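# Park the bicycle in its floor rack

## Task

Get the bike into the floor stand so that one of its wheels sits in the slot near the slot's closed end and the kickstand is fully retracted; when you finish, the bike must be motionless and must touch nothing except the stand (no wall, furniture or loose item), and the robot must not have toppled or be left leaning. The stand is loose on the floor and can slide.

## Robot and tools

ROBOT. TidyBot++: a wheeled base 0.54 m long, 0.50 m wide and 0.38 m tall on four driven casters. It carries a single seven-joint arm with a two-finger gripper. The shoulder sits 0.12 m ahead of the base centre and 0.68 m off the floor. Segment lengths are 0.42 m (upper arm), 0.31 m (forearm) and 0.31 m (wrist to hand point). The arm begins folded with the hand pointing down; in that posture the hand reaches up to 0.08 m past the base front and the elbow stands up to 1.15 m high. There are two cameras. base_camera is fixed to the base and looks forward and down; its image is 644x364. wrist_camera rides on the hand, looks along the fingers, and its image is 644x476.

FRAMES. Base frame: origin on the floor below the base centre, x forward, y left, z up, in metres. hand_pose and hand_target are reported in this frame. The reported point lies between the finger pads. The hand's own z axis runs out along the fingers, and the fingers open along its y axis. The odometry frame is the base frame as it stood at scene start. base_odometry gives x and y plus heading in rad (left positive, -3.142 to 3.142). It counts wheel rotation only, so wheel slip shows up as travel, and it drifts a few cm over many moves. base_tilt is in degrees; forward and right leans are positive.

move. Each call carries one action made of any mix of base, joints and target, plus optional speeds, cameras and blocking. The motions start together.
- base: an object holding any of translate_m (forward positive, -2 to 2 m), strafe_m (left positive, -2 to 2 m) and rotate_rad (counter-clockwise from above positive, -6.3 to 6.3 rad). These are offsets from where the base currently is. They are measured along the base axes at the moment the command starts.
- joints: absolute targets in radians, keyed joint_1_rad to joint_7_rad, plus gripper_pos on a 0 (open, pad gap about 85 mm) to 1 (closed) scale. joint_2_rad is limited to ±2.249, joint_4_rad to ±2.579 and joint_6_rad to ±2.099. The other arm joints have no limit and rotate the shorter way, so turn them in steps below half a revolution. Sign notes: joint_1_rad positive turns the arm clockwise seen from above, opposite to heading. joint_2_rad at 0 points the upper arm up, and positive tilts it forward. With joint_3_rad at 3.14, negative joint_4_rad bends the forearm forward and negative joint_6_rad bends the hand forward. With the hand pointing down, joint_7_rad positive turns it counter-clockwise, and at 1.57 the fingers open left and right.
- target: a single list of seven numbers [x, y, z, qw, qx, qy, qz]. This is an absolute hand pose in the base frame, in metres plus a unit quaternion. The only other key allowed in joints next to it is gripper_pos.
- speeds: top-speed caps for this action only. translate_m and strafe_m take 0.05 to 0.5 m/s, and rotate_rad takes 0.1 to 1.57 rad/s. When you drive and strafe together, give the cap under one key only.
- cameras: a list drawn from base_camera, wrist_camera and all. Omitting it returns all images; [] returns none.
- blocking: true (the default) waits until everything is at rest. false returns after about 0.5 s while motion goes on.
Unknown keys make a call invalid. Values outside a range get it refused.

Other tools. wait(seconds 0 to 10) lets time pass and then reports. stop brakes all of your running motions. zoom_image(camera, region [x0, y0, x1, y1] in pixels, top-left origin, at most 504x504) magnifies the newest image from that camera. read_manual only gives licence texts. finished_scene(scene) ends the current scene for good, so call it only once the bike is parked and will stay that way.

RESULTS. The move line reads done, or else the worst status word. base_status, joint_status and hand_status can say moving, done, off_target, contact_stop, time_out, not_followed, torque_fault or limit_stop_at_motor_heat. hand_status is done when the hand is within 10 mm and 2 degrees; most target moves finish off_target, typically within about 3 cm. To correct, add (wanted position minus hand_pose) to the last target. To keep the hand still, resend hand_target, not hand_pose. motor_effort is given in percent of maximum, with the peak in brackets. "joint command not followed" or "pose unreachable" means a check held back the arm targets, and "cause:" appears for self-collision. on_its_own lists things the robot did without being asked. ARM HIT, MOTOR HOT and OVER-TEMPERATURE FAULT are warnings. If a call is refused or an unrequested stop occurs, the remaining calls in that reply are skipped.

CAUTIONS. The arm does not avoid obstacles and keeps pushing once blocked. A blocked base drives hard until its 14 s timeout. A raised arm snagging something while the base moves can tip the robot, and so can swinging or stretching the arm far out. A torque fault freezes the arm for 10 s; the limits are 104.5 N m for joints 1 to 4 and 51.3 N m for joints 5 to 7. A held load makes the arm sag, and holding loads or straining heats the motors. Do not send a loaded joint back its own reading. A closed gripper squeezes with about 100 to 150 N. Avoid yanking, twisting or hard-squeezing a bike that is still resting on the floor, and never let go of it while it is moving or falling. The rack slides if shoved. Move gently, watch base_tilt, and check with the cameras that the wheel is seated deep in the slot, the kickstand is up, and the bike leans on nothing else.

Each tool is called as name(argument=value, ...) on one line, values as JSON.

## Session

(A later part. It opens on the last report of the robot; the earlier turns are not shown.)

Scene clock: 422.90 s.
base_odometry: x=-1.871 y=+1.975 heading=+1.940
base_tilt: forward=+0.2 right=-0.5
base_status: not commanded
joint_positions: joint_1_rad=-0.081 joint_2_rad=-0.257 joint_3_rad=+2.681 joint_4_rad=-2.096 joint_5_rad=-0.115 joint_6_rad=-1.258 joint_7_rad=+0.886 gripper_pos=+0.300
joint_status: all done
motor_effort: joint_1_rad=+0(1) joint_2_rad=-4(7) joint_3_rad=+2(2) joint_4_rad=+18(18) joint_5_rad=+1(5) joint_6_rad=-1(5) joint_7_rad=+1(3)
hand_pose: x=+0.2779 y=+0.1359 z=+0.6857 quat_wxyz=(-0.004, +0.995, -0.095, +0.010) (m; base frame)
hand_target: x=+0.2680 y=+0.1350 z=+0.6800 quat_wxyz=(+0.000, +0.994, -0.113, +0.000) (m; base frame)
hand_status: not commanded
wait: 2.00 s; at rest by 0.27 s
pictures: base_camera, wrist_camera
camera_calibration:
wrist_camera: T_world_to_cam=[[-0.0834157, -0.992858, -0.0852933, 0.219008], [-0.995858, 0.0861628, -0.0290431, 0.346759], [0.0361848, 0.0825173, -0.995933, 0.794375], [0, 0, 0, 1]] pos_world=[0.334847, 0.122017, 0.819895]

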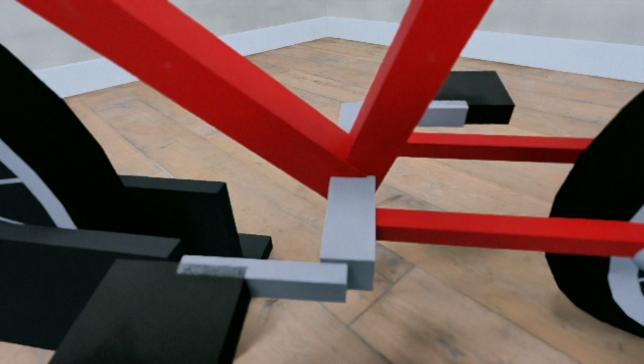

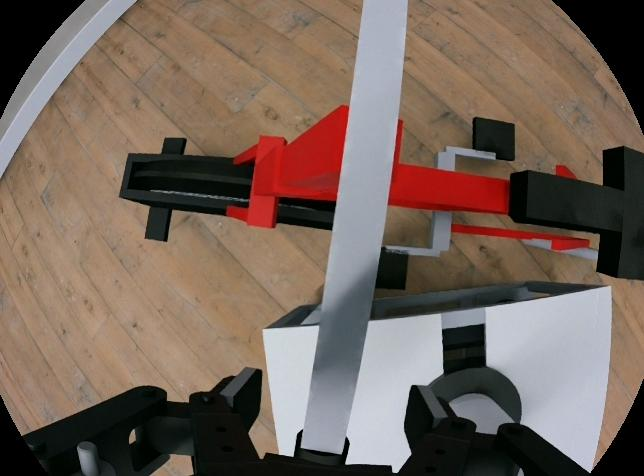

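move(joints={"gripper_pos": 0.0})

wait(seconds=1)

Scene clock: 428.23 s.
move: done
base_odometry: x=-1.871 y=+1.975 heading=+1.940
base_tilt: forward=+0.2 right=-0.5
base_status: not commanded
joint_positions: joint_1_rad=-0.081 joint_2_rad=-0.257 joint_3_rad=+2.681 joint_4_rad=-2.096 joint_5_rad=-0.115 joint_6_rad=-1.258 joint_7_rad=+0.886 gripper_pos=+0.000
joint_status: all done
motor_effort: joint_1_rad=+1(1) joint_2_rad=-4(5) joint_3_rad=+2(2) joint_4_rad=+16(18) joint_5_rad=+0(2) joint_6_rad=+1(1) joint_7_rad=+1(1)
hand_pose: x=+0.2779 y=+0.1359 z=+0.6857 quat_wxyz=(-0.004, +0.995, -0.095, +0.010) (m; base frame)
hand_target: x=+0.2680 y=+0.1350 z=+0.6800 quat_wxyz=(+0.000, +0.994, -0.113, +0.000) (m; base frame)
hand_status: not commanded
pictures: base_camera, wrist_camera
camera_calibration:
wrist_camera: T_world_to_cam=[[-0.0834157, -0.992858, -0.0852933, 0.219008], [-0.995858, 0.0861628, -0.0290431, 0.346759], [0.0361848, 0.0825173, -0.995933, 0.794375], [0, 0, 0, 1]] pos_world=[0.334847, 0.122017, 0.819895]

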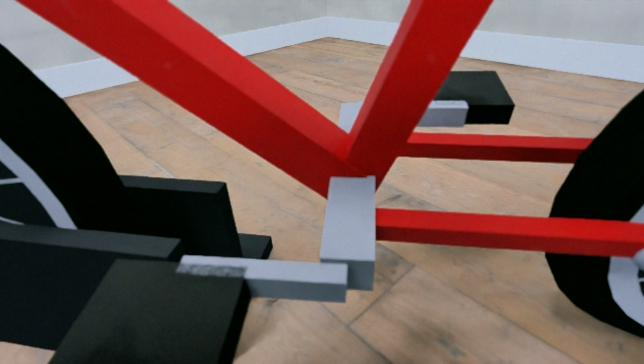

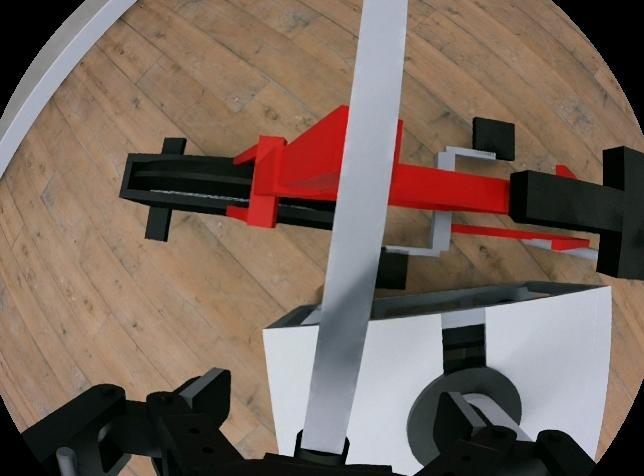

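Scene clock: 429.23 s.
base_odometry: x=-1.871 y=+1.975 heading=+1.940
base_tilt: forward=+0.2 right=-0.5
base_status: not commanded
joint_positions: joint_1_rad=-0.081 joint_2_rad=-0.257 joint_3_rad=+2.681 joint_4_rad=-2.096 joint_5_rad=-0.115 joint_6_rad=-1.258 joint_7_rad=+0.886 gripper_pos=+0.000
joint_status: all done
motor_effort: joint_1_rad=+0(1) joint_2_rad=-4(5) joint_3_rad=+2(2) joint_4_rad=+17(18) joint_5_rad=+1(2) joint_6_rad=+0(1) joint_7_rad=+1(1)
hand_pose: x=+0.2779 y=+0.1359 z=+0.6857 quat_wxyz=(-0.004, +0.995, -0.095, +0.010) (m; base frame)
hand_target: x=+0.2680 y=+0.1350 z=+0.6800 quat_wxyz=(+0.000, +0.994, -0.113, +0.000) (m; base frame)
hand_status: not commanded
wait: 1.00 s; at rest by 0.27 s
pictures: base_camera, wrist_camera
camera_calibration:
wrist_camera: T_world_to_cam=[[-0.0834157, -0.992858, -0.0852933, 0.219008], [-0.995858, 0.0861628, -0.0290431, 0.346759], [0.0361848, 0.0825173, -0.995933, 0.794375], [0, 0, 0, 1]] pos_world=[0.334847, 0.122017, 0.819895]

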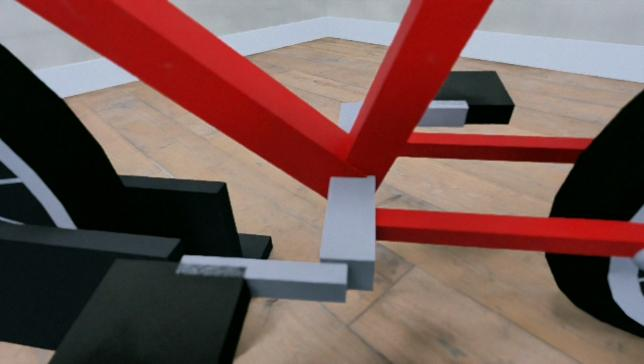

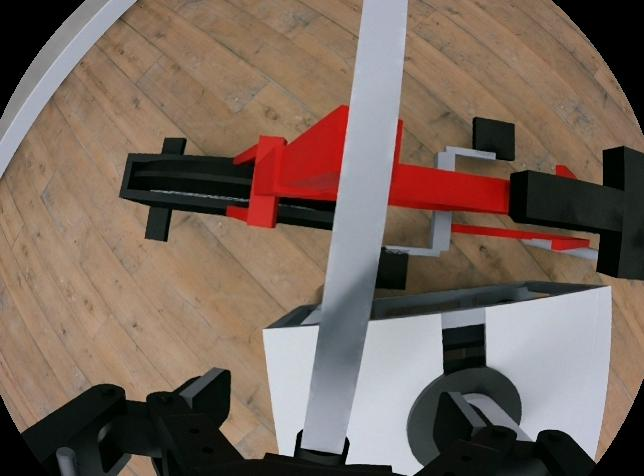

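move(target=[0.268, 0.135, 0.78, 0, 0.9936, -0.113, 0])

Scene clock: 431.07 s.
move: off_target
base_odometry: x=-1.871 y=+1.975 heading=+1.940
base_tilt: forward=+0.2 right=-0.5
base_status: not commanded
joint_positions: joint_1_rad=-0.029 joint_2_rad=-0.295 joint_3_rad=+2.681 joint_4_rad=-1.833 joint_5_rad=-0.115 joint_6_rad=-1.544 joint_7_rad=+0.886 gripper_pos=+0.000
joint_status: not commanded
motor_effort: joint_1_rad=+1(1) joint_2_rad=-3(5) joint_3_rad=+2(2) joint_4_rad=+18(18) joint_5_rad=+1(2) joint_6_rad=+0(1) joint_7_rad=+1(1)
hand_pose: x=+0.2815 y=+0.1397 z=+0.7728 quat_wxyz=(-0.002, +0.994, -0.106, +0.017) (m; base frame)
hand_target: x=+0.2680 y=+0.1350 z=+0.7800 quat_wxyz=(+0.000, +0.994, -0.113, +0.000) (m; base frame)
hand_status: off_target (0.016 m and 2.1 deg from the pose sent, 0.095 m and 2.4 deg at the start)
pictures: base_camera, wrist_camera
camera_calibration:
wrist_camera: T_world_to_cam=[[-0.104449, -0.991221, -0.0810627, 0.232935], [-0.993172, 0.108218, -0.0435796, 0.359906], [0.0519695, 0.0759573, -0.995756, 0.877003], [0, 0, 0, 1]] pos_world=[0.336201, 0.125327, 0.907848]

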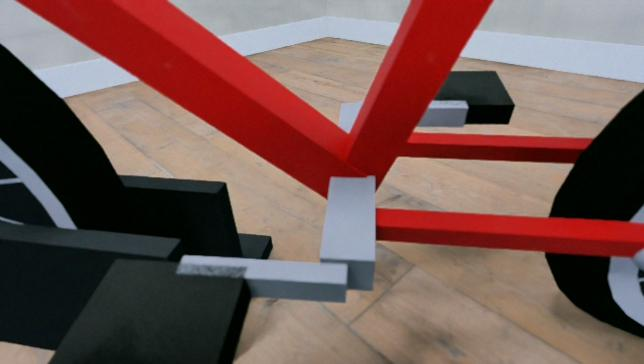

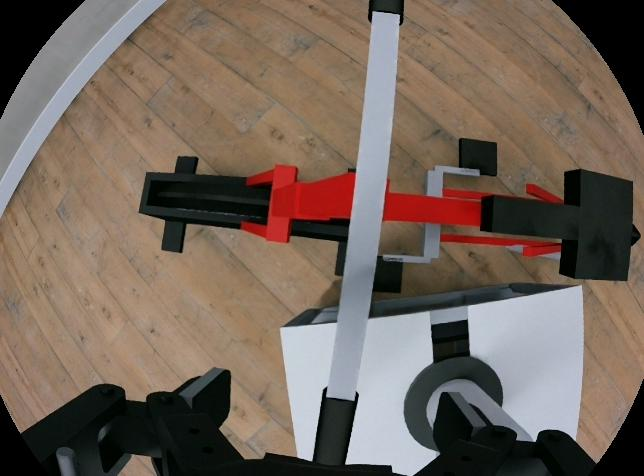

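move(target=[0.268, 0.135, 0.84, 0, 0.9936, -0.113, 0])

move(base={"translate_m": -0.06}, speeds={"translate_m": 0.08})

Scene clock: 432.67 s.
move: off_target
base_odometry: x=-1.871 y=+1.975 heading=+1.940
base_tilt: forward=+0.2 right=-0.5
base_status: not commanded
joint_positions: joint_1_rad=-0.026 joint_2_rad=-0.295 joint_3_rad=+2.682 joint_4_rad=-1.631 joint_5_rad=-0.115 joint_6_rad=-1.729 joint_7_rad=+0.886 gripper_pos=+0.000
joint_status: not commanded
motor_effort: joint_1_rad=+1(1) joint_2_rad=-3(4) joint_3_rad=+2(3) joint_4_rad=+17(19) joint_5_rad=+0(2) joint_6_rad=+0(1) joint_7_rad=+1(1)
hand_pose: x=+0.2771 y=+0.1452 z=+0.8356 quat_wxyz=(-0.006, +0.995, -0.096, +0.024) (m; base frame)
hand_target: x=+0.2680 y=+0.1350 z=+0.8400 quat_wxyz=(+0.000, +0.994, -0.113, +0.000) (m; base frame)
hand_status: off_target (0.014 m and 3.4 deg from the pose sent, 0.069 m and 2.1 deg at the start)
pictures: base_camera, wrist_camera
camera_calibration:
wrist_camera: T_world_to_cam=[[-0.084128, -0.992568, -0.0879296, 0.243307], [-0.994303, 0.0894156, -0.058027, 0.372819], [0.065458, 0.0825469, -0.994435, 0.93355], [0, 0, 0, 1]] pos_world=[0.330056, 0.131102, 0.971382]

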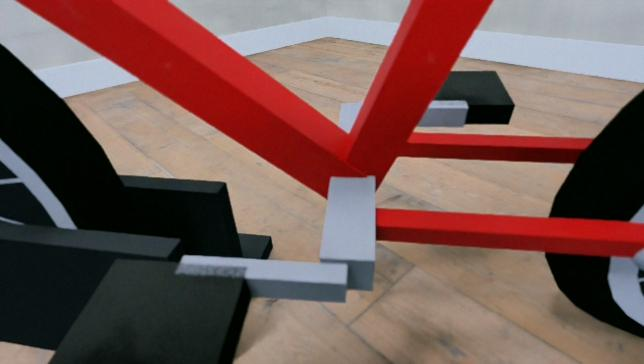

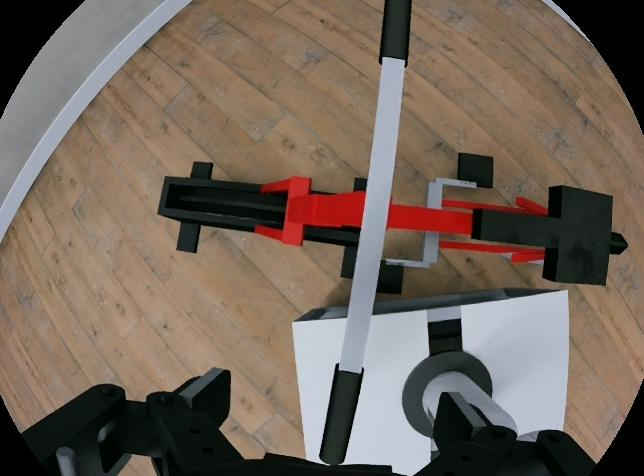

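Scene clock: 433.93 s.
move: done
base_odometry: x=-1.849 y=+1.919 heading=+1.940
base_tilt: forward=+0.1 right=-0.5
base_status: done
joint_positions: joint_1_rad=-0.024 joint_2_rad=-0.294 joint_3_rad=+2.683 joint_4_rad=-1.631 joint_5_rad=-0.115 joint_6_rad=-1.734 joint_7_rad=+0.886 gripper_pos=+0.000
joint_status: not commanded
motor_effort: joint_1_rad=+0(2) joint_2_rad=-3(6) joint_3_rad=+2(3) joint_4_rad=+17(19) joint_5_rad=+1(2) joint_6_rad=+0(2) joint_7_rad=+1(1)
hand_pose: x=+0.2764 y=+0.1436 z=+0.8353 quat_wxyz=(-0.004, +0.995, -0.098, +0.021) (m; base frame)
hand_target: x=+0.2680 y=+0.1350 z=+0.8400 quat_wxyz=(+0.000, +0.994, -0.113, +0.000) (m; base frame)
hand_status: not commanded
pictures: base_camera, wrist_camera
camera_calibration:
wrist_camera: T_world_to_cam=[[-0.0888321, -0.992407, -0.085066, 0.240545], [-0.994309, 0.0933958, -0.0512559, 0.365993], [0.0588115, 0.0800287, -0.995056, 0.936165], [0, 0, 0, 1]] pos_world=[0.330221, 0.129617, 0.970758]

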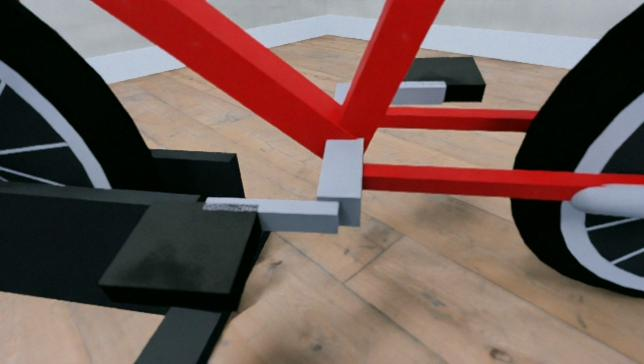

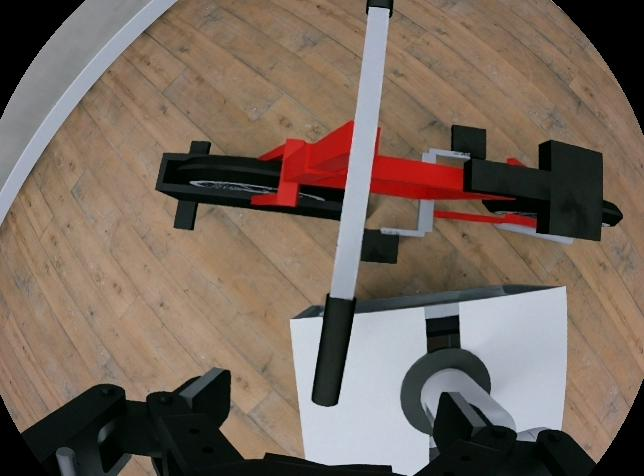

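wait(seconds=0.5)

Scene clock: 435.00 s.
base_odometry: x=-1.849 y=+1.919 heading=+1.940
base_tilt: forward=+0.2 right=-0.5
base_status: done
joint_positions: joint_1_rad=-0.024 joint_2_rad=-0.294 joint_3_rad=+2.683 joint_4_rad=-1.631 joint_5_rad=-0.115 joint_6_rad=-1.734 joint_7_rad=+0.886 gripper_pos=+0.000
joint_status: not commanded
motor_effort: joint_1_rad=+1(2) joint_2_rad=-4(6) joint_3_rad=+2(3) joint_4_rad=+17(19) joint_5_rad=+1(2) joint_6_rad=+1(2) joint_7_rad=+1(1)
hand_pose: x=+0.2764 y=+0.1437 z=+0.8353 quat_wxyz=(-0.004, +0.995, -0.098, +0.021) (m; base frame)
hand_target: x=+0.2680 y=+0.1350 z=+0.8400 quat_wxyz=(+0.000, +0.994, -0.113, +0.000) (m; base frame)
hand_status: not commanded
wait: 0.50 s; at rest from the start
pictures: base_camera, wrist_camera
camera_calibration:
wrist_camera: T_world_to_cam=[[-0.0888029, -0.99241, -0.085066, 0.240542], [-0.994312, 0.0933666, -0.0512559, 0.365994], [0.0588091, 0.0800305, -0.995056, 0.936165], [0, 0, 0, 1]] pos_world=[0.330217, 0.129623, 0.970758]

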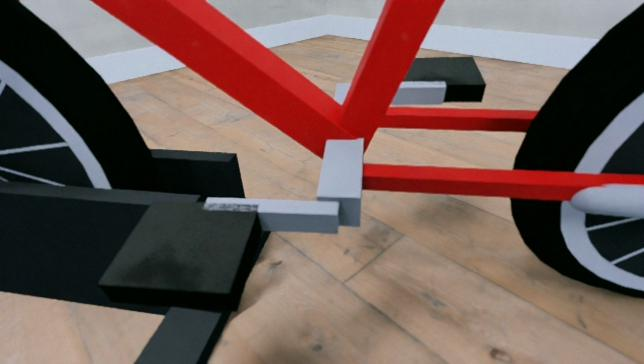

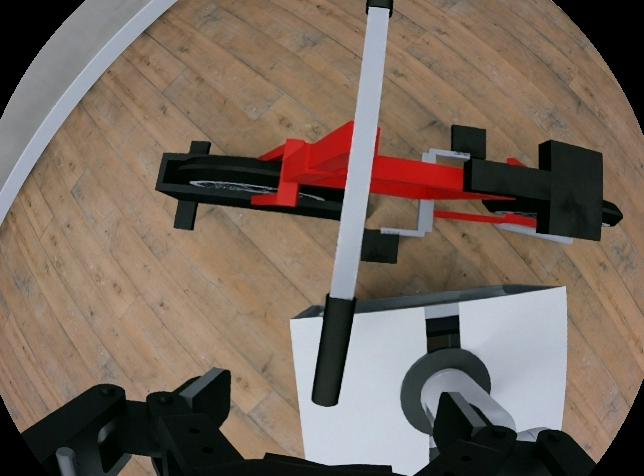

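move(base={"translate_m": -0.1}, speeds={"translate_m": 0.1})

move(base={"translate_m": -0.5}, speeds={"translate_m": 0.3})

Scene clock: 437.13 s.
move: done
base_odometry: x=-1.812 y=+1.826 heading=+1.941
base_tilt: forward=+0.2 right=-0.5
base_status: done
joint_positions: joint_1_rad=-0.022 joint_2_rad=-0.292 joint_3_rad=+2.685 joint_4_rad=-1.631 joint_5_rad=-0.115 joint_6_rad=-1.737 joint_7_rad=+0.886 gripper_pos=+0.000
joint_status: not commanded
motor_effort: joint_1_rad=+0(2) joint_2_rad=-2(6) joint_3_rad=+2(3) joint_4_rad=+17(19) joint_5_rad=+0(2) joint_6_rad=+1(1) joint_7_rad=+1(1)
hand_pose: x=+0.2763 y=+0.1429 z=+0.8351 quat_wxyz=(-0.004, +0.995, -0.099, +0.019) (m; base frame)
hand_target: x=+0.2680 y=+0.1350 z=+0.8400 quat_wxyz=(+0.000, +0.994, -0.113, +0.000) (m; base frame)
hand_status: not commanded
pictures: base_camera, wrist_camera
camera_calibration:
wrist_camera: T_world_to_cam=[[-0.0915581, -0.992243, -0.0840864, 0.239683], [-0.994234, 0.0958208, -0.0481327, 0.363023], [0.0558166, 0.0791947, -0.995295, 0.937217], [0, 0, 0, 1]] pos_world=[0.330563, 0.128816, 0.970435]

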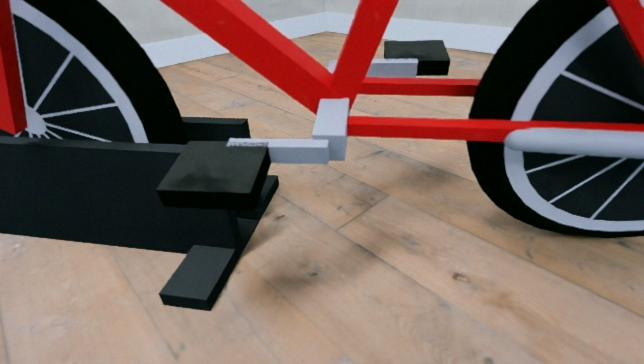

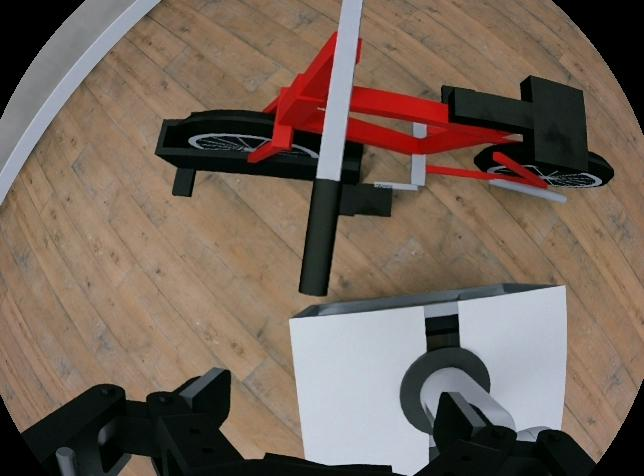

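Scene clock: 439.73 s.
move: done
base_odometry: x=-1.631 y=+1.359 heading=+1.941
base_tilt: forward=+0.2 right=-0.5
base_status: done
joint_positions: joint_1_rad=-0.022 joint_2_rad=-0.292 joint_3_rad=+2.686 joint_4_rad=-1.631 joint_5_rad=-0.115 joint_6_rad=-1.738 joint_7_rad=+0.886 gripper_pos=+0.000
joint_status: not commanded
motor_effort: joint_1_rad=+1(2) joint_2_rad=-2(6) joint_3_rad=+2(3) joint_4_rad=+17(18) joint_5_rad=+1(2) joint_6_rad=+0(2) joint_7_rad=+1(1)
hand_pose: x=+0.2764 y=+0.1424 z=+0.8351 quat_wxyz=(-0.004, +0.995, -0.100, +0.019) (m; base frame)
hand_target: x=+0.2680 y=+0.1350 z=+0.8400 quat_wxyz=(+0.000, +0.994, -0.113, +0.000) (m; base frame)
hand_status: not commanded
pictures: base_camera, wrist_camera
camera_calibration:
wrist_camera: T_world_to_cam=[[-0.0934152, -0.992096, -0.0837852, 0.239478], [-0.99413, 0.0975578, -0.0467853, 0.361739], [0.0545894, 0.0789229, -0.995385, 0.937675], [0, 0, 0, 1]] pos_world=[0.330799, 0.128291, 0.970337]

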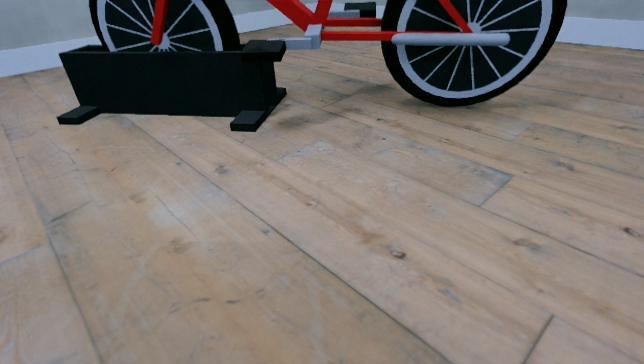

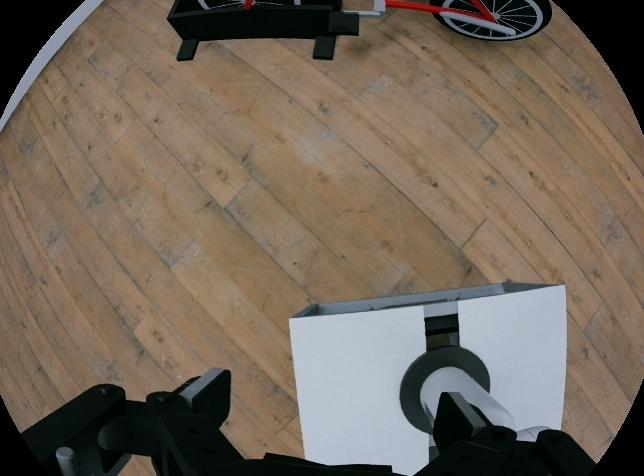

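zoom_image(camera="base_camera", region=[40, 0, 320, 150])

zoom_image(camera="base_camera", region=[300, 0, 580, 150])

move(joints={"joint_6_rad": -0.85})

Scaled by 1.800.

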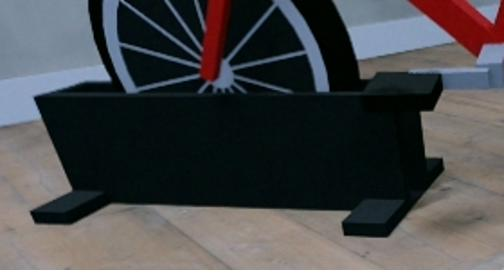

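Scaled by 1.800.

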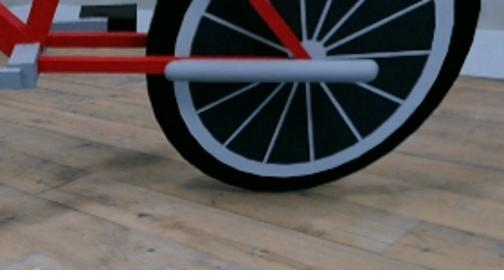

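Scene clock: 442.20 s.
move: done
base_odometry: x=-1.631 y=+1.359 heading=+1.941
base_tilt: forward=+0.2 right=-0.5
base_status: not commanded
joint_positions: joint_1_rad=-0.022 joint_2_rad=-0.292 joint_3_rad=+2.686 joint_4_rad=-1.624 joint_5_rad=-0.115 joint_6_rad=-0.901 joint_7_rad=+0.886 gripper_pos=+0.000
joint_status: all done
motor_effort: joint_1_rad=+1(1) joint_2_rad=-6(7) joint_3_rad=+3(3) joint_4_rad=+20(22) joint_5_rad=+1(2) joint_6_rad=+6(7) joint_7_rad=+1(1)
hand_pose: x=+0.4776 y=+0.2505 z=+0.9496 quat_wxyz=(-0.229, +0.901, -0.087, +0.358) (m; base frame)
hand_target: x=+0.4929 y=+0.2467 z=+0.9673 quat_wxyz=(-0.246, +0.886, -0.101, +0.380) (m; base frame)
hand_status: not commanded
pictures: base_camera, wrist_camera
camera_calibration:
wrist_camera: T_world_to_cam=[[0.134678, -0.878672, -0.458037, 0.593081], [-0.716715, 0.232814, -0.657356, 0.969993], [0.684237, 0.416813, -0.598403, 0.269809], [0, 0, 0, 1]] pos_world=[0.43072, 0.182836, 1.07074]

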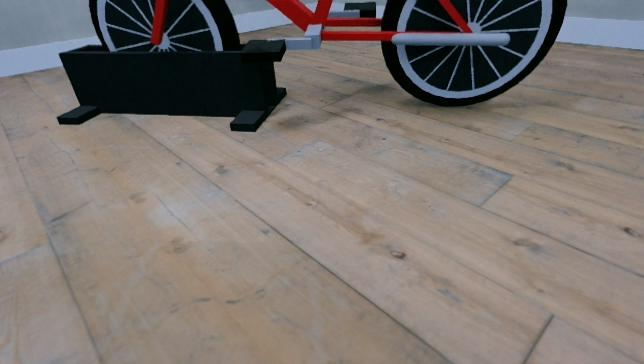

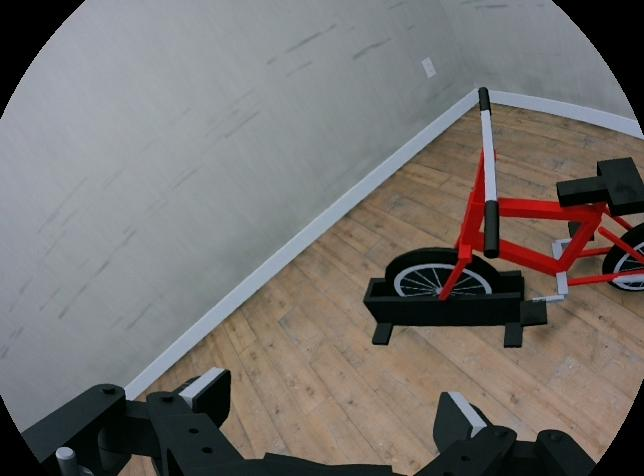

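zoom_image(camera="wrist_camera", region=[350, 220, 560, 360])

zoom_image(camera="wrist_camera", region=[430, 70, 644, 330])

Scaled by 2.400.

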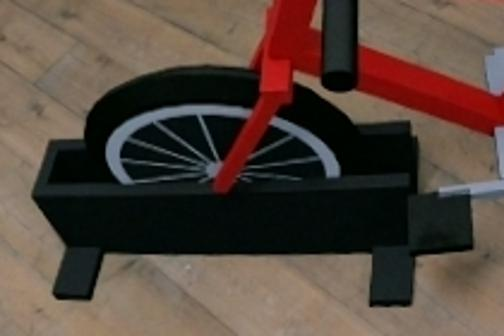

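Scaled by 1.938.

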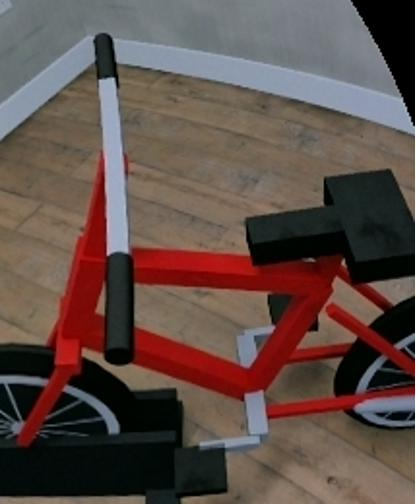

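zoom_image(camera="wrist_camera", region=[355, 240, 455, 310])

zoom_image(camera="base_camera", region=[50, 10, 180, 100])

Scaled by 5.040.

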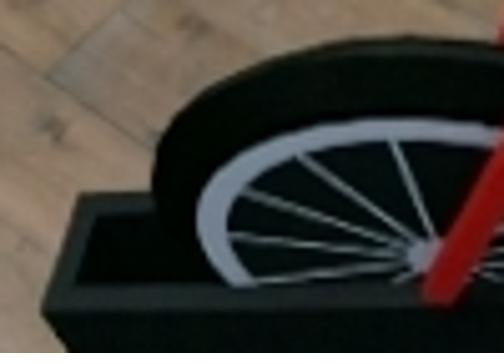

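Scaled by 3.877.

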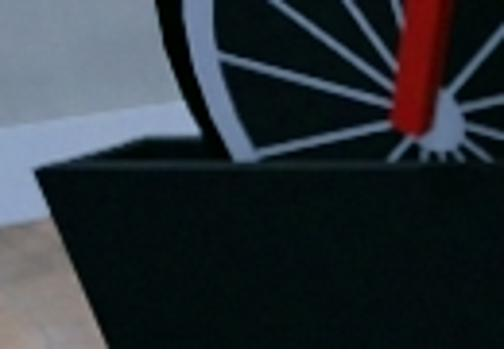

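move(base={"strafe_m": -0.5}, speeds={"strafe_m": 0.3})

Scene clock: 455.00 s.
move: done
base_odometry: x=-1.165 y=+1.540 heading=+1.941
base_tilt: forward=+0.2 right=-0.5
base_status: done
joint_positions: joint_1_rad=-0.021 joint_2_rad=-0.292 joint_3_rad=+2.690 joint_4_rad=-1.624 joint_5_rad=-0.115 joint_6_rad=-0.900 joint_7_rad=+0.886 gripper_pos=+0.000
joint_status: not commanded
motor_effort: joint_1_rad=+0(3) joint_2_rad=-6(8) joint_3_rad=+3(6) joint_4_rad=+22(22) joint_5_rad=+1(2) joint_6_rad=+6(8) joint_7_rad=+1(1)
hand_pose: x=+0.4788 y=+0.2486 z=+0.9499 quat_wxyz=(-0.229, +0.900, -0.090, +0.359) (m; base frame)
hand_target: x=+0.4929 y=+0.2467 z=+0.9673 quat_wxyz=(-0.246, +0.886, -0.101, +0.380) (m; base frame)
hand_status: not commanded
pictures: base_camera, wrist_camera
camera_calibration:
wrist_camera: T_world_to_cam=[[0.130864, -0.878688, -0.45911, 0.594276], [-0.715589, 0.23679, -0.657162, 0.96979], [0.686153, 0.414534, -0.597792, 0.269052], [0, 0, 0, 1]] pos_world=[0.431591, 0.181015, 1.07098]

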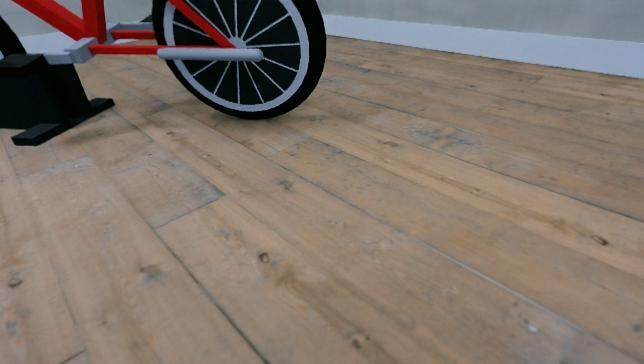

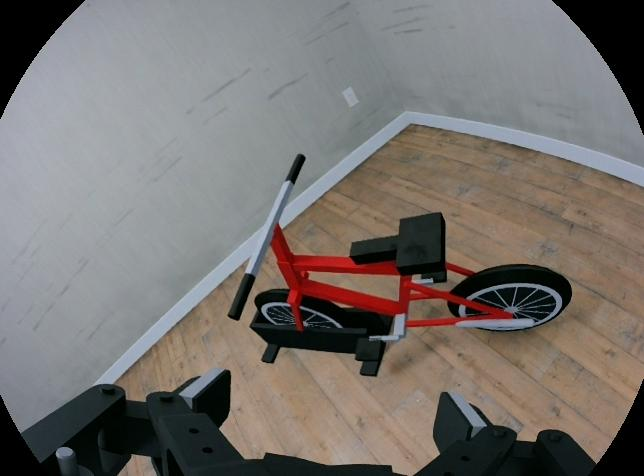

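move(base={"strafe_m": -0.65}, speeds={"strafe_m": 0.4})

move(base={"rotate_rad": 1.43})

Scene clock: 458.30 s.
move: done
base_odometry: x=-0.559 y=+1.775 heading=+1.940
base_tilt: forward=+0.2 right=-0.5
base_status: done
joint_positions: joint_1_rad=-0.021 joint_2_rad=-0.292 joint_3_rad=+2.691 joint_4_rad=-1.624 joint_5_rad=-0.115 joint_6_rad=-0.900 joint_7_rad=+0.886 gripper_pos=+0.000
joint_status: not commanded
motor_effort: joint_1_rad=+0(1) joint_2_rad=-6(7) joint_3_rad=+3(5) joint_4_rad=+22(22) joint_5_rad=+0(2) joint_6_rad=+6(7) joint_7_rad=+1(1)
hand_pose: x=+0.4792 y=+0.2478 z=+0.9501 quat_wxyz=(-0.229, +0.900, -0.091, +0.359) (m; base frame)
hand_target: x=+0.4929 y=+0.2467 z=+0.9673 quat_wxyz=(-0.246, +0.886, -0.101, +0.380) (m; base frame)
hand_status: not commanded
pictures: base_camera, wrist_camera
camera_calibration:
wrist_camera: T_world_to_cam=[[0.129314, -0.8787, -0.459526, 0.59475], [-0.715093, 0.23841, -0.657117, 0.96973], [0.686964, 0.413578, -0.597522, 0.268703], [0, 0, 0, 1]] pos_world=[0.431948, 0.180284, 1.07109]

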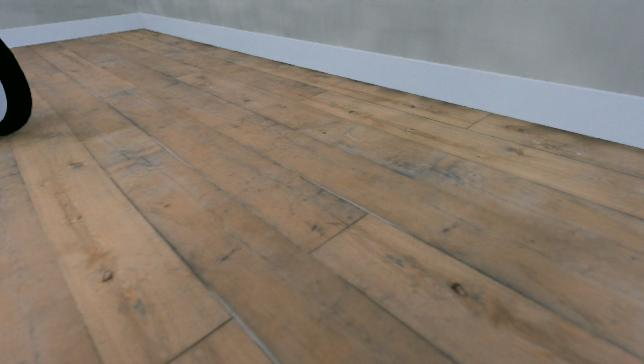

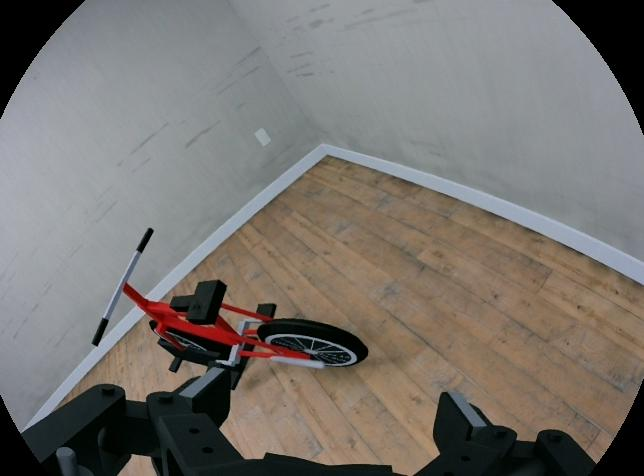

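Scene clock: 460.50 s.
move: done
base_odometry: x=-0.559 y=+1.775 heading=-2.913
base_tilt: forward=+0.2 right=-0.5
base_status: done
joint_positions: joint_1_rad=-0.018 joint_2_rad=-0.292 joint_3_rad=+2.692 joint_4_rad=-1.624 joint_5_rad=-0.115 joint_6_rad=-0.900 joint_7_rad=+0.886 gripper_pos=+0.000
joint_status: not commanded
motor_effort: joint_1_rad=+1(2) joint_2_rad=-5(8) joint_3_rad=+3(4) joint_4_rad=+22(22) joint_5_rad=+1(2) joint_6_rad=+6(7) joint_7_rad=+1(1)
hand_pose: x=+0.4803 y=+0.2464 z=+0.9502 quat_wxyz=(-0.229, +0.900, -0.092, +0.360) (m; base frame)
hand_target: x=+0.4929 y=+0.2467 z=+0.9673 quat_wxyz=(-0.246, +0.886, -0.101, +0.380) (m; base frame)
hand_status: not commanded
pictures: base_camera, wrist_camera
camera_calibration:
wrist_camera: T_world_to_cam=[[0.126083, -0.878955, -0.459935, 0.595433], [-0.713942, 0.241504, -0.657239, 0.969738], [0.68876, 0.411234, -0.597074, 0.267968], [0, 0, 0, 1]] pos_world=[0.432697, 0.178965, 1.07121]

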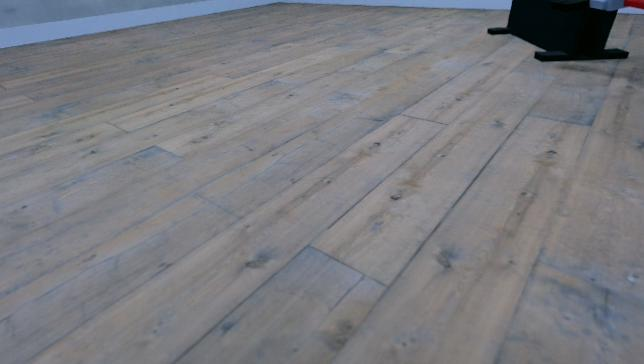

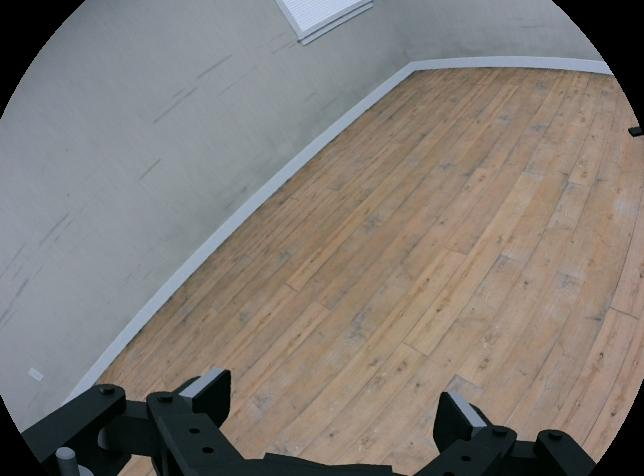

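move(base={"strafe_m": -0.8}, speeds={"strafe_m": 0.3})

Scene clock: 465.77 s.
move: done
base_odometry: x=-0.740 y=+2.554 heading=-2.913
base_tilt: forward=+0.2 right=-0.5
base_status: done
joint_positions: joint_1_rad=-0.018 joint_2_rad=-0.292 joint_3_rad=+2.693 joint_4_rad=-1.624 joint_5_rad=-0.115 joint_6_rad=-0.900 joint_7_rad=+0.886 gripper_pos=+0.000
joint_status: not commanded
motor_effort: joint_1_rad=+0(2) joint_2_rad=-7(7) joint_3_rad=+3(5) joint_4_rad=+22(23) joint_5_rad=+1(2) joint_6_rad=+6(8) joint_7_rad=+1(1)
hand_pose: x=+0.4805 y=+0.2461 z=+0.9503 quat_wxyz=(-0.228, +0.900, -0.093, +0.360) (m; base frame)
hand_target: x=+0.4929 y=+0.2467 z=+0.9673 quat_wxyz=(-0.246, +0.886, -0.101, +0.380) (m; base frame)
hand_status: not commanded
pictures: base_camera, wrist_camera
camera_calibration:
wrist_camera: T_world_to_cam=[[0.125587, -0.87893, -0.46012, 0.595623], [-0.713723, 0.242094, -0.657259, 0.969746], [0.689077, 0.410941, -0.596909, 0.267755], [0, 0, 0, 1]] pos_world=[0.432824, 0.178709, 1.07126]

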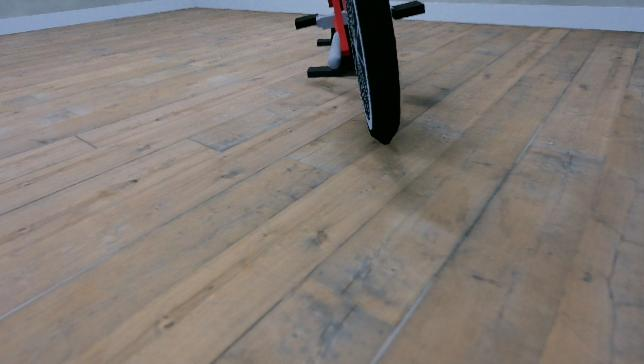

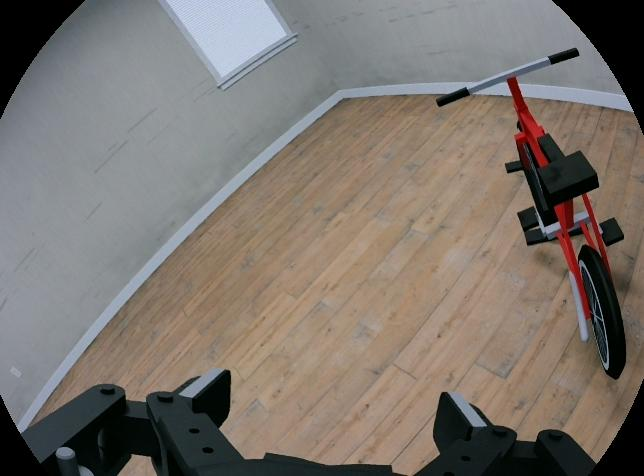

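move(base={"translate_m": 0.36, "strafe_m": -0.04}, speeds={"translate_m": 0.2})

Scene clock: 470.33 s.
move: done
base_odometry: x=-1.100 y=+2.512 heading=-2.913
base_tilt: forward=+0.2 right=-0.5
base_status: done
joint_positions: joint_1_rad=-0.018 joint_2_rad=-0.289 joint_3_rad=+2.693 joint_4_rad=-1.624 joint_5_rad=-0.115 joint_6_rad=-0.900 joint_7_rad=+0.886 gripper_pos=+0.000
joint_status: not commanded
motor_effort: joint_1_rad=+1(3) joint_2_rad=-6(9) joint_3_rad=+3(4) joint_4_rad=+21(23) joint_5_rad=+0(2) joint_6_rad=+6(7) joint_7_rad=+1(1)
hand_pose: x=+0.4814 y=+0.2462 z=+0.9492 quat_wxyz=(-0.228, +0.900, -0.093, +0.358) (m; base frame)
hand_target: x=+0.4929 y=+0.2467 z=+0.9673 quat_wxyz=(-0.246, +0.886, -0.101, +0.380) (m; base frame)
hand_status: not commanded
pictures: base_camera, wrist_camera
camera_calibration:
wrist_camera: T_world_to_cam=[[0.124247, -0.878895, -0.46055, 0.596096], [-0.715605, 0.242161, -0.655185, 0.968602], [0.687366, 0.410976, -0.598854, 0.269151], [0, 0, 0, 1]] pos_world=[0.434068, 0.178734, 1.07033]

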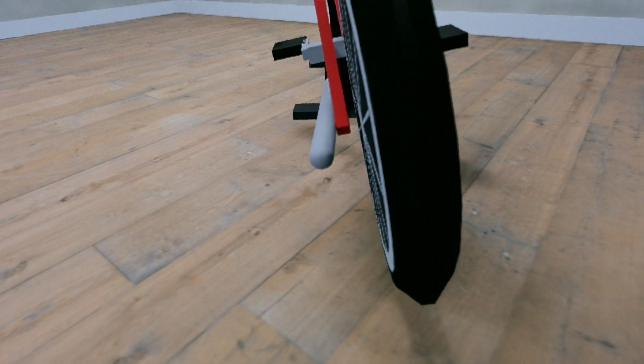

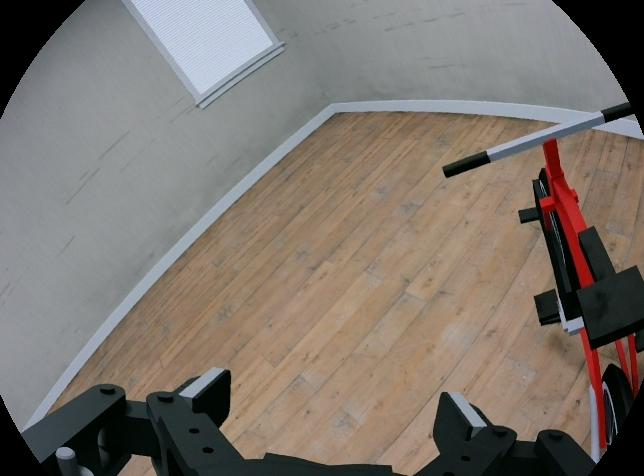

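move(joints={"joint_1_rad": 0.45})

Scene clock: 472.73 s.
move: done
base_odometry: x=-1.100 y=+2.512 heading=-2.913
base_tilt: forward=+0.2 right=-0.5
base_status: not commanded
joint_positions: joint_1_rad=+0.439 joint_2_rad=-0.289 joint_3_rad=+2.693 joint_4_rad=-1.624 joint_5_rad=-0.115 joint_6_rad=-0.900 joint_7_rad=+0.886 gripper_pos=+0.000
joint_status: all done
motor_effort: joint_1_rad=+0(2) joint_2_rad=-6(8) joint_3_rad=+2(4) joint_4_rad=+22(22) joint_5_rad=+1(2) joint_6_rad=+6(7) joint_7_rad=+1(1)
hand_pose: x=+0.5528 y=+0.0610 z=+0.9493 quat_wxyz=(-0.141, +0.856, -0.294, +0.401) (m; base frame)
hand_target: x=+0.5637 y=+0.0539 z=+0.9673 quat_wxyz=(-0.152, +0.839, -0.301, +0.426) (m; base frame)
hand_status: not commanded
pictures: base_camera, wrist_camera
camera_calibration:
wrist_camera: T_world_to_cam=[[-0.276226, -0.843544, -0.460579, 0.643773], [-0.535362, 0.533039, -0.655177, 0.947149], [0.798177, 0.0655998, -0.598841, 0.255954], [0, 0, 0, 1]] pos_world=[0.480597, 0.0213927, 1.07033]

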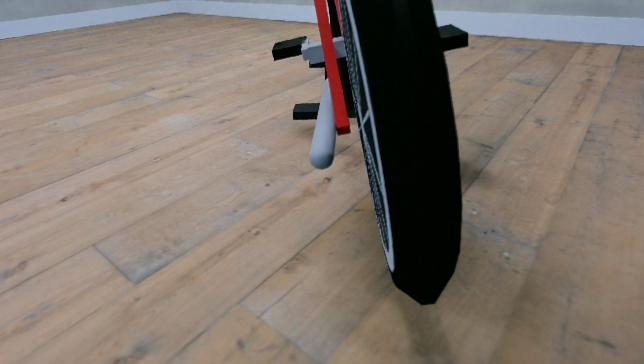

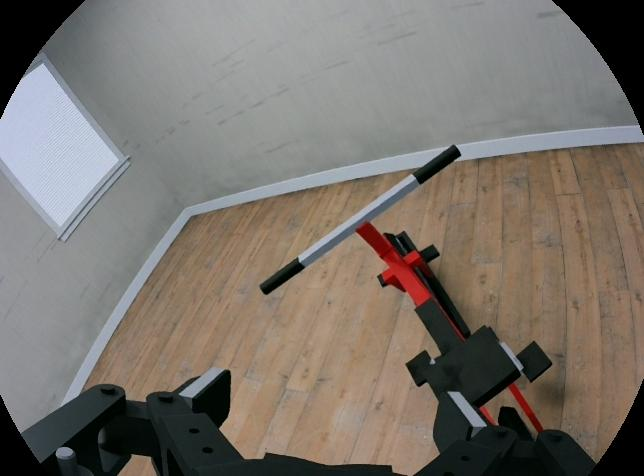

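zoom_image(camera="wrist_camera", region=[350, 200, 480, 320])

move(base={"translate_m": 0.045}, speeds={"translate_m": 0.05})

zoom_image(camera="wrist_camera", region=[350, 200, 480, 320])

Scaled by 3.877.

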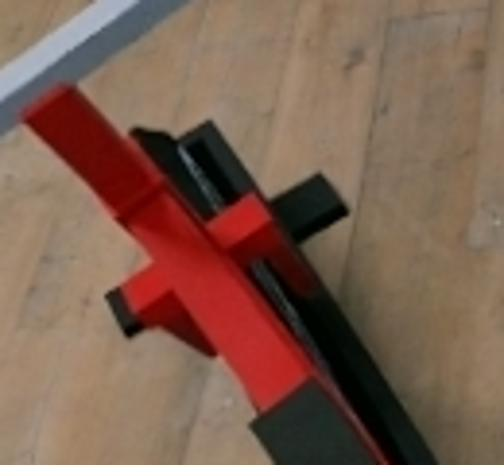

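Scene clock: 474.77 s.
move: done
base_odometry: x=-1.144 y=+2.501 heading=-2.913
base_tilt: forward=+0.2 right=-0.5
base_status: done
joint_positions: joint_1_rad=+0.439 joint_2_rad=-0.289 joint_3_rad=+2.693 joint_4_rad=-1.624 joint_5_rad=-0.115 joint_6_rad=-0.899 joint_7_rad=+0.886 gripper_pos=+0.000
joint_status: not commanded
motor_effort: joint_1_rad=+0(2) joint_2_rad=-5(9) joint_3_rad=+3(3) joint_4_rad=+22(23) joint_5_rad=+1(2) joint_6_rad=+7(7) joint_7_rad=+1(1)
hand_pose: x=+0.5529 y=+0.0610 z=+0.9493 quat_wxyz=(-0.141, +0.856, -0.295, +0.401) (m; base frame)
hand_target: x=+0.5637 y=+0.0539 z=+0.9673 quat_wxyz=(-0.152, +0.839, -0.301, +0.426) (m; base frame)
hand_status: not commanded
pictures: base_camera, wrist_camera
camera_calibration:
wrist_camera: T_world_to_cam=[[-0.276313, -0.843483, -0.460639, 0.643832], [-0.535185, 0.533151, -0.655231, 0.947186], [0.798266, 0.0654775, -0.598736, 0.255783], [0, 0, 0, 1]] pos_world=[0.480636, 0.0213199, 1.07035]

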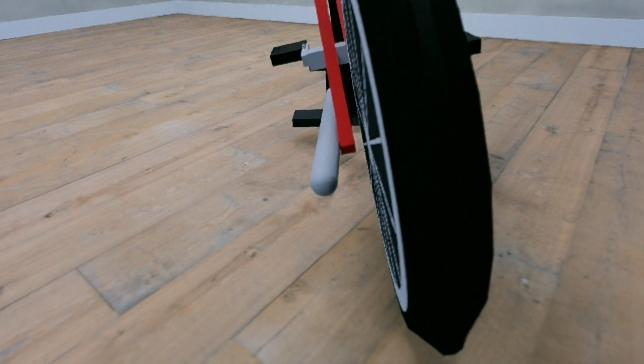

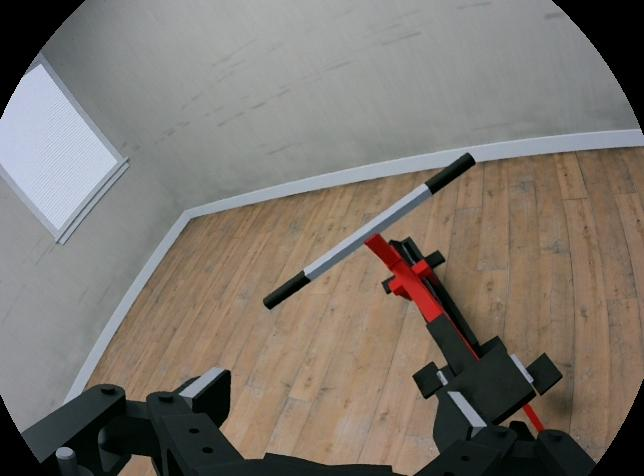

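Scaled by 3.877.

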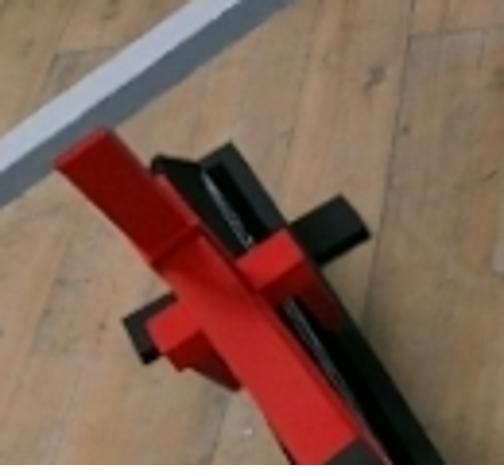

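move(base={"translate_m": 0.02}, speeds={"translate_m": 0.05})

zoom_image(camera="wrist_camera", region=[350, 200, 480, 320])

Scene clock: 476.30 s.
move: done
base_odometry: x=-1.164 y=+2.497 heading=-2.913
base_tilt: forward=+0.2 right=-0.5
base_status: done
joint_positions: joint_1_rad=+0.439 joint_2_rad=-0.289 joint_3_rad=+2.693 joint_4_rad=-1.624 joint_5_rad=-0.115 joint_6_rad=-0.899 joint_7_rad=+0.886 gripper_pos=+0.000
joint_status: not commanded
motor_effort: joint_1_rad=+0(1) joint_2_rad=-6(9) joint_3_rad=+2(3) joint_4_rad=+21(23) joint_5_rad=+1(2) joint_6_rad=+7(7) joint_7_rad=+1(1)
hand_pose: x=+0.5528 y=+0.0610 z=+0.9495 quat_wxyz=(-0.141, +0.856, -0.295, +0.401) (m; base frame)
hand_target: x=+0.5637 y=+0.0539 z=+0.9673 quat_wxyz=(-0.152, +0.839, -0.301, +0.426) (m; base frame)
hand_status: not commanded
pictures: base_camera, wrist_camera
camera_calibration:
wrist_camera: T_world_to_cam=[[-0.276163, -0.84355, -0.460605, 0.643794], [-0.534819, 0.533067, -0.655597, 0.9474], [0.798563, 0.0652885, -0.59836, 0.255462], [0, 0, 0, 1]] pos_world=[0.480477, 0.0213659, 1.07051]

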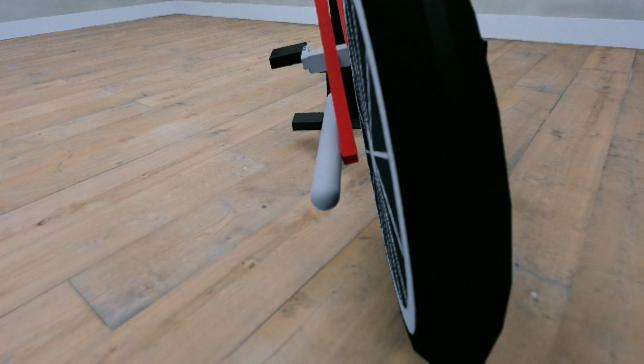

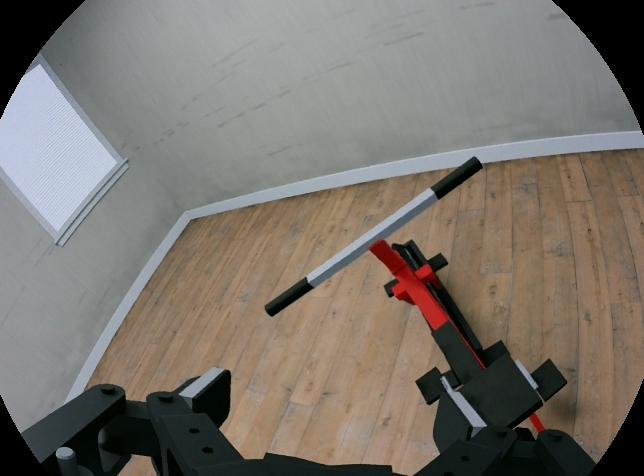

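Scaled by 3.877.

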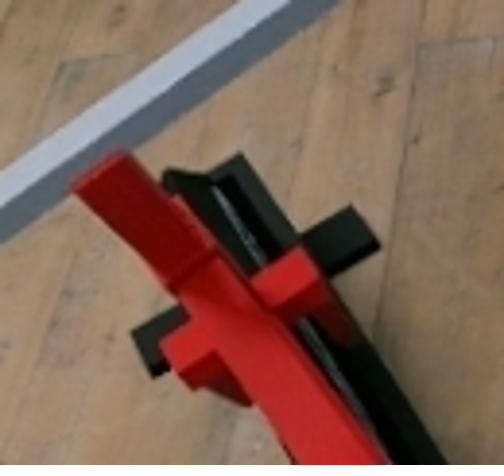

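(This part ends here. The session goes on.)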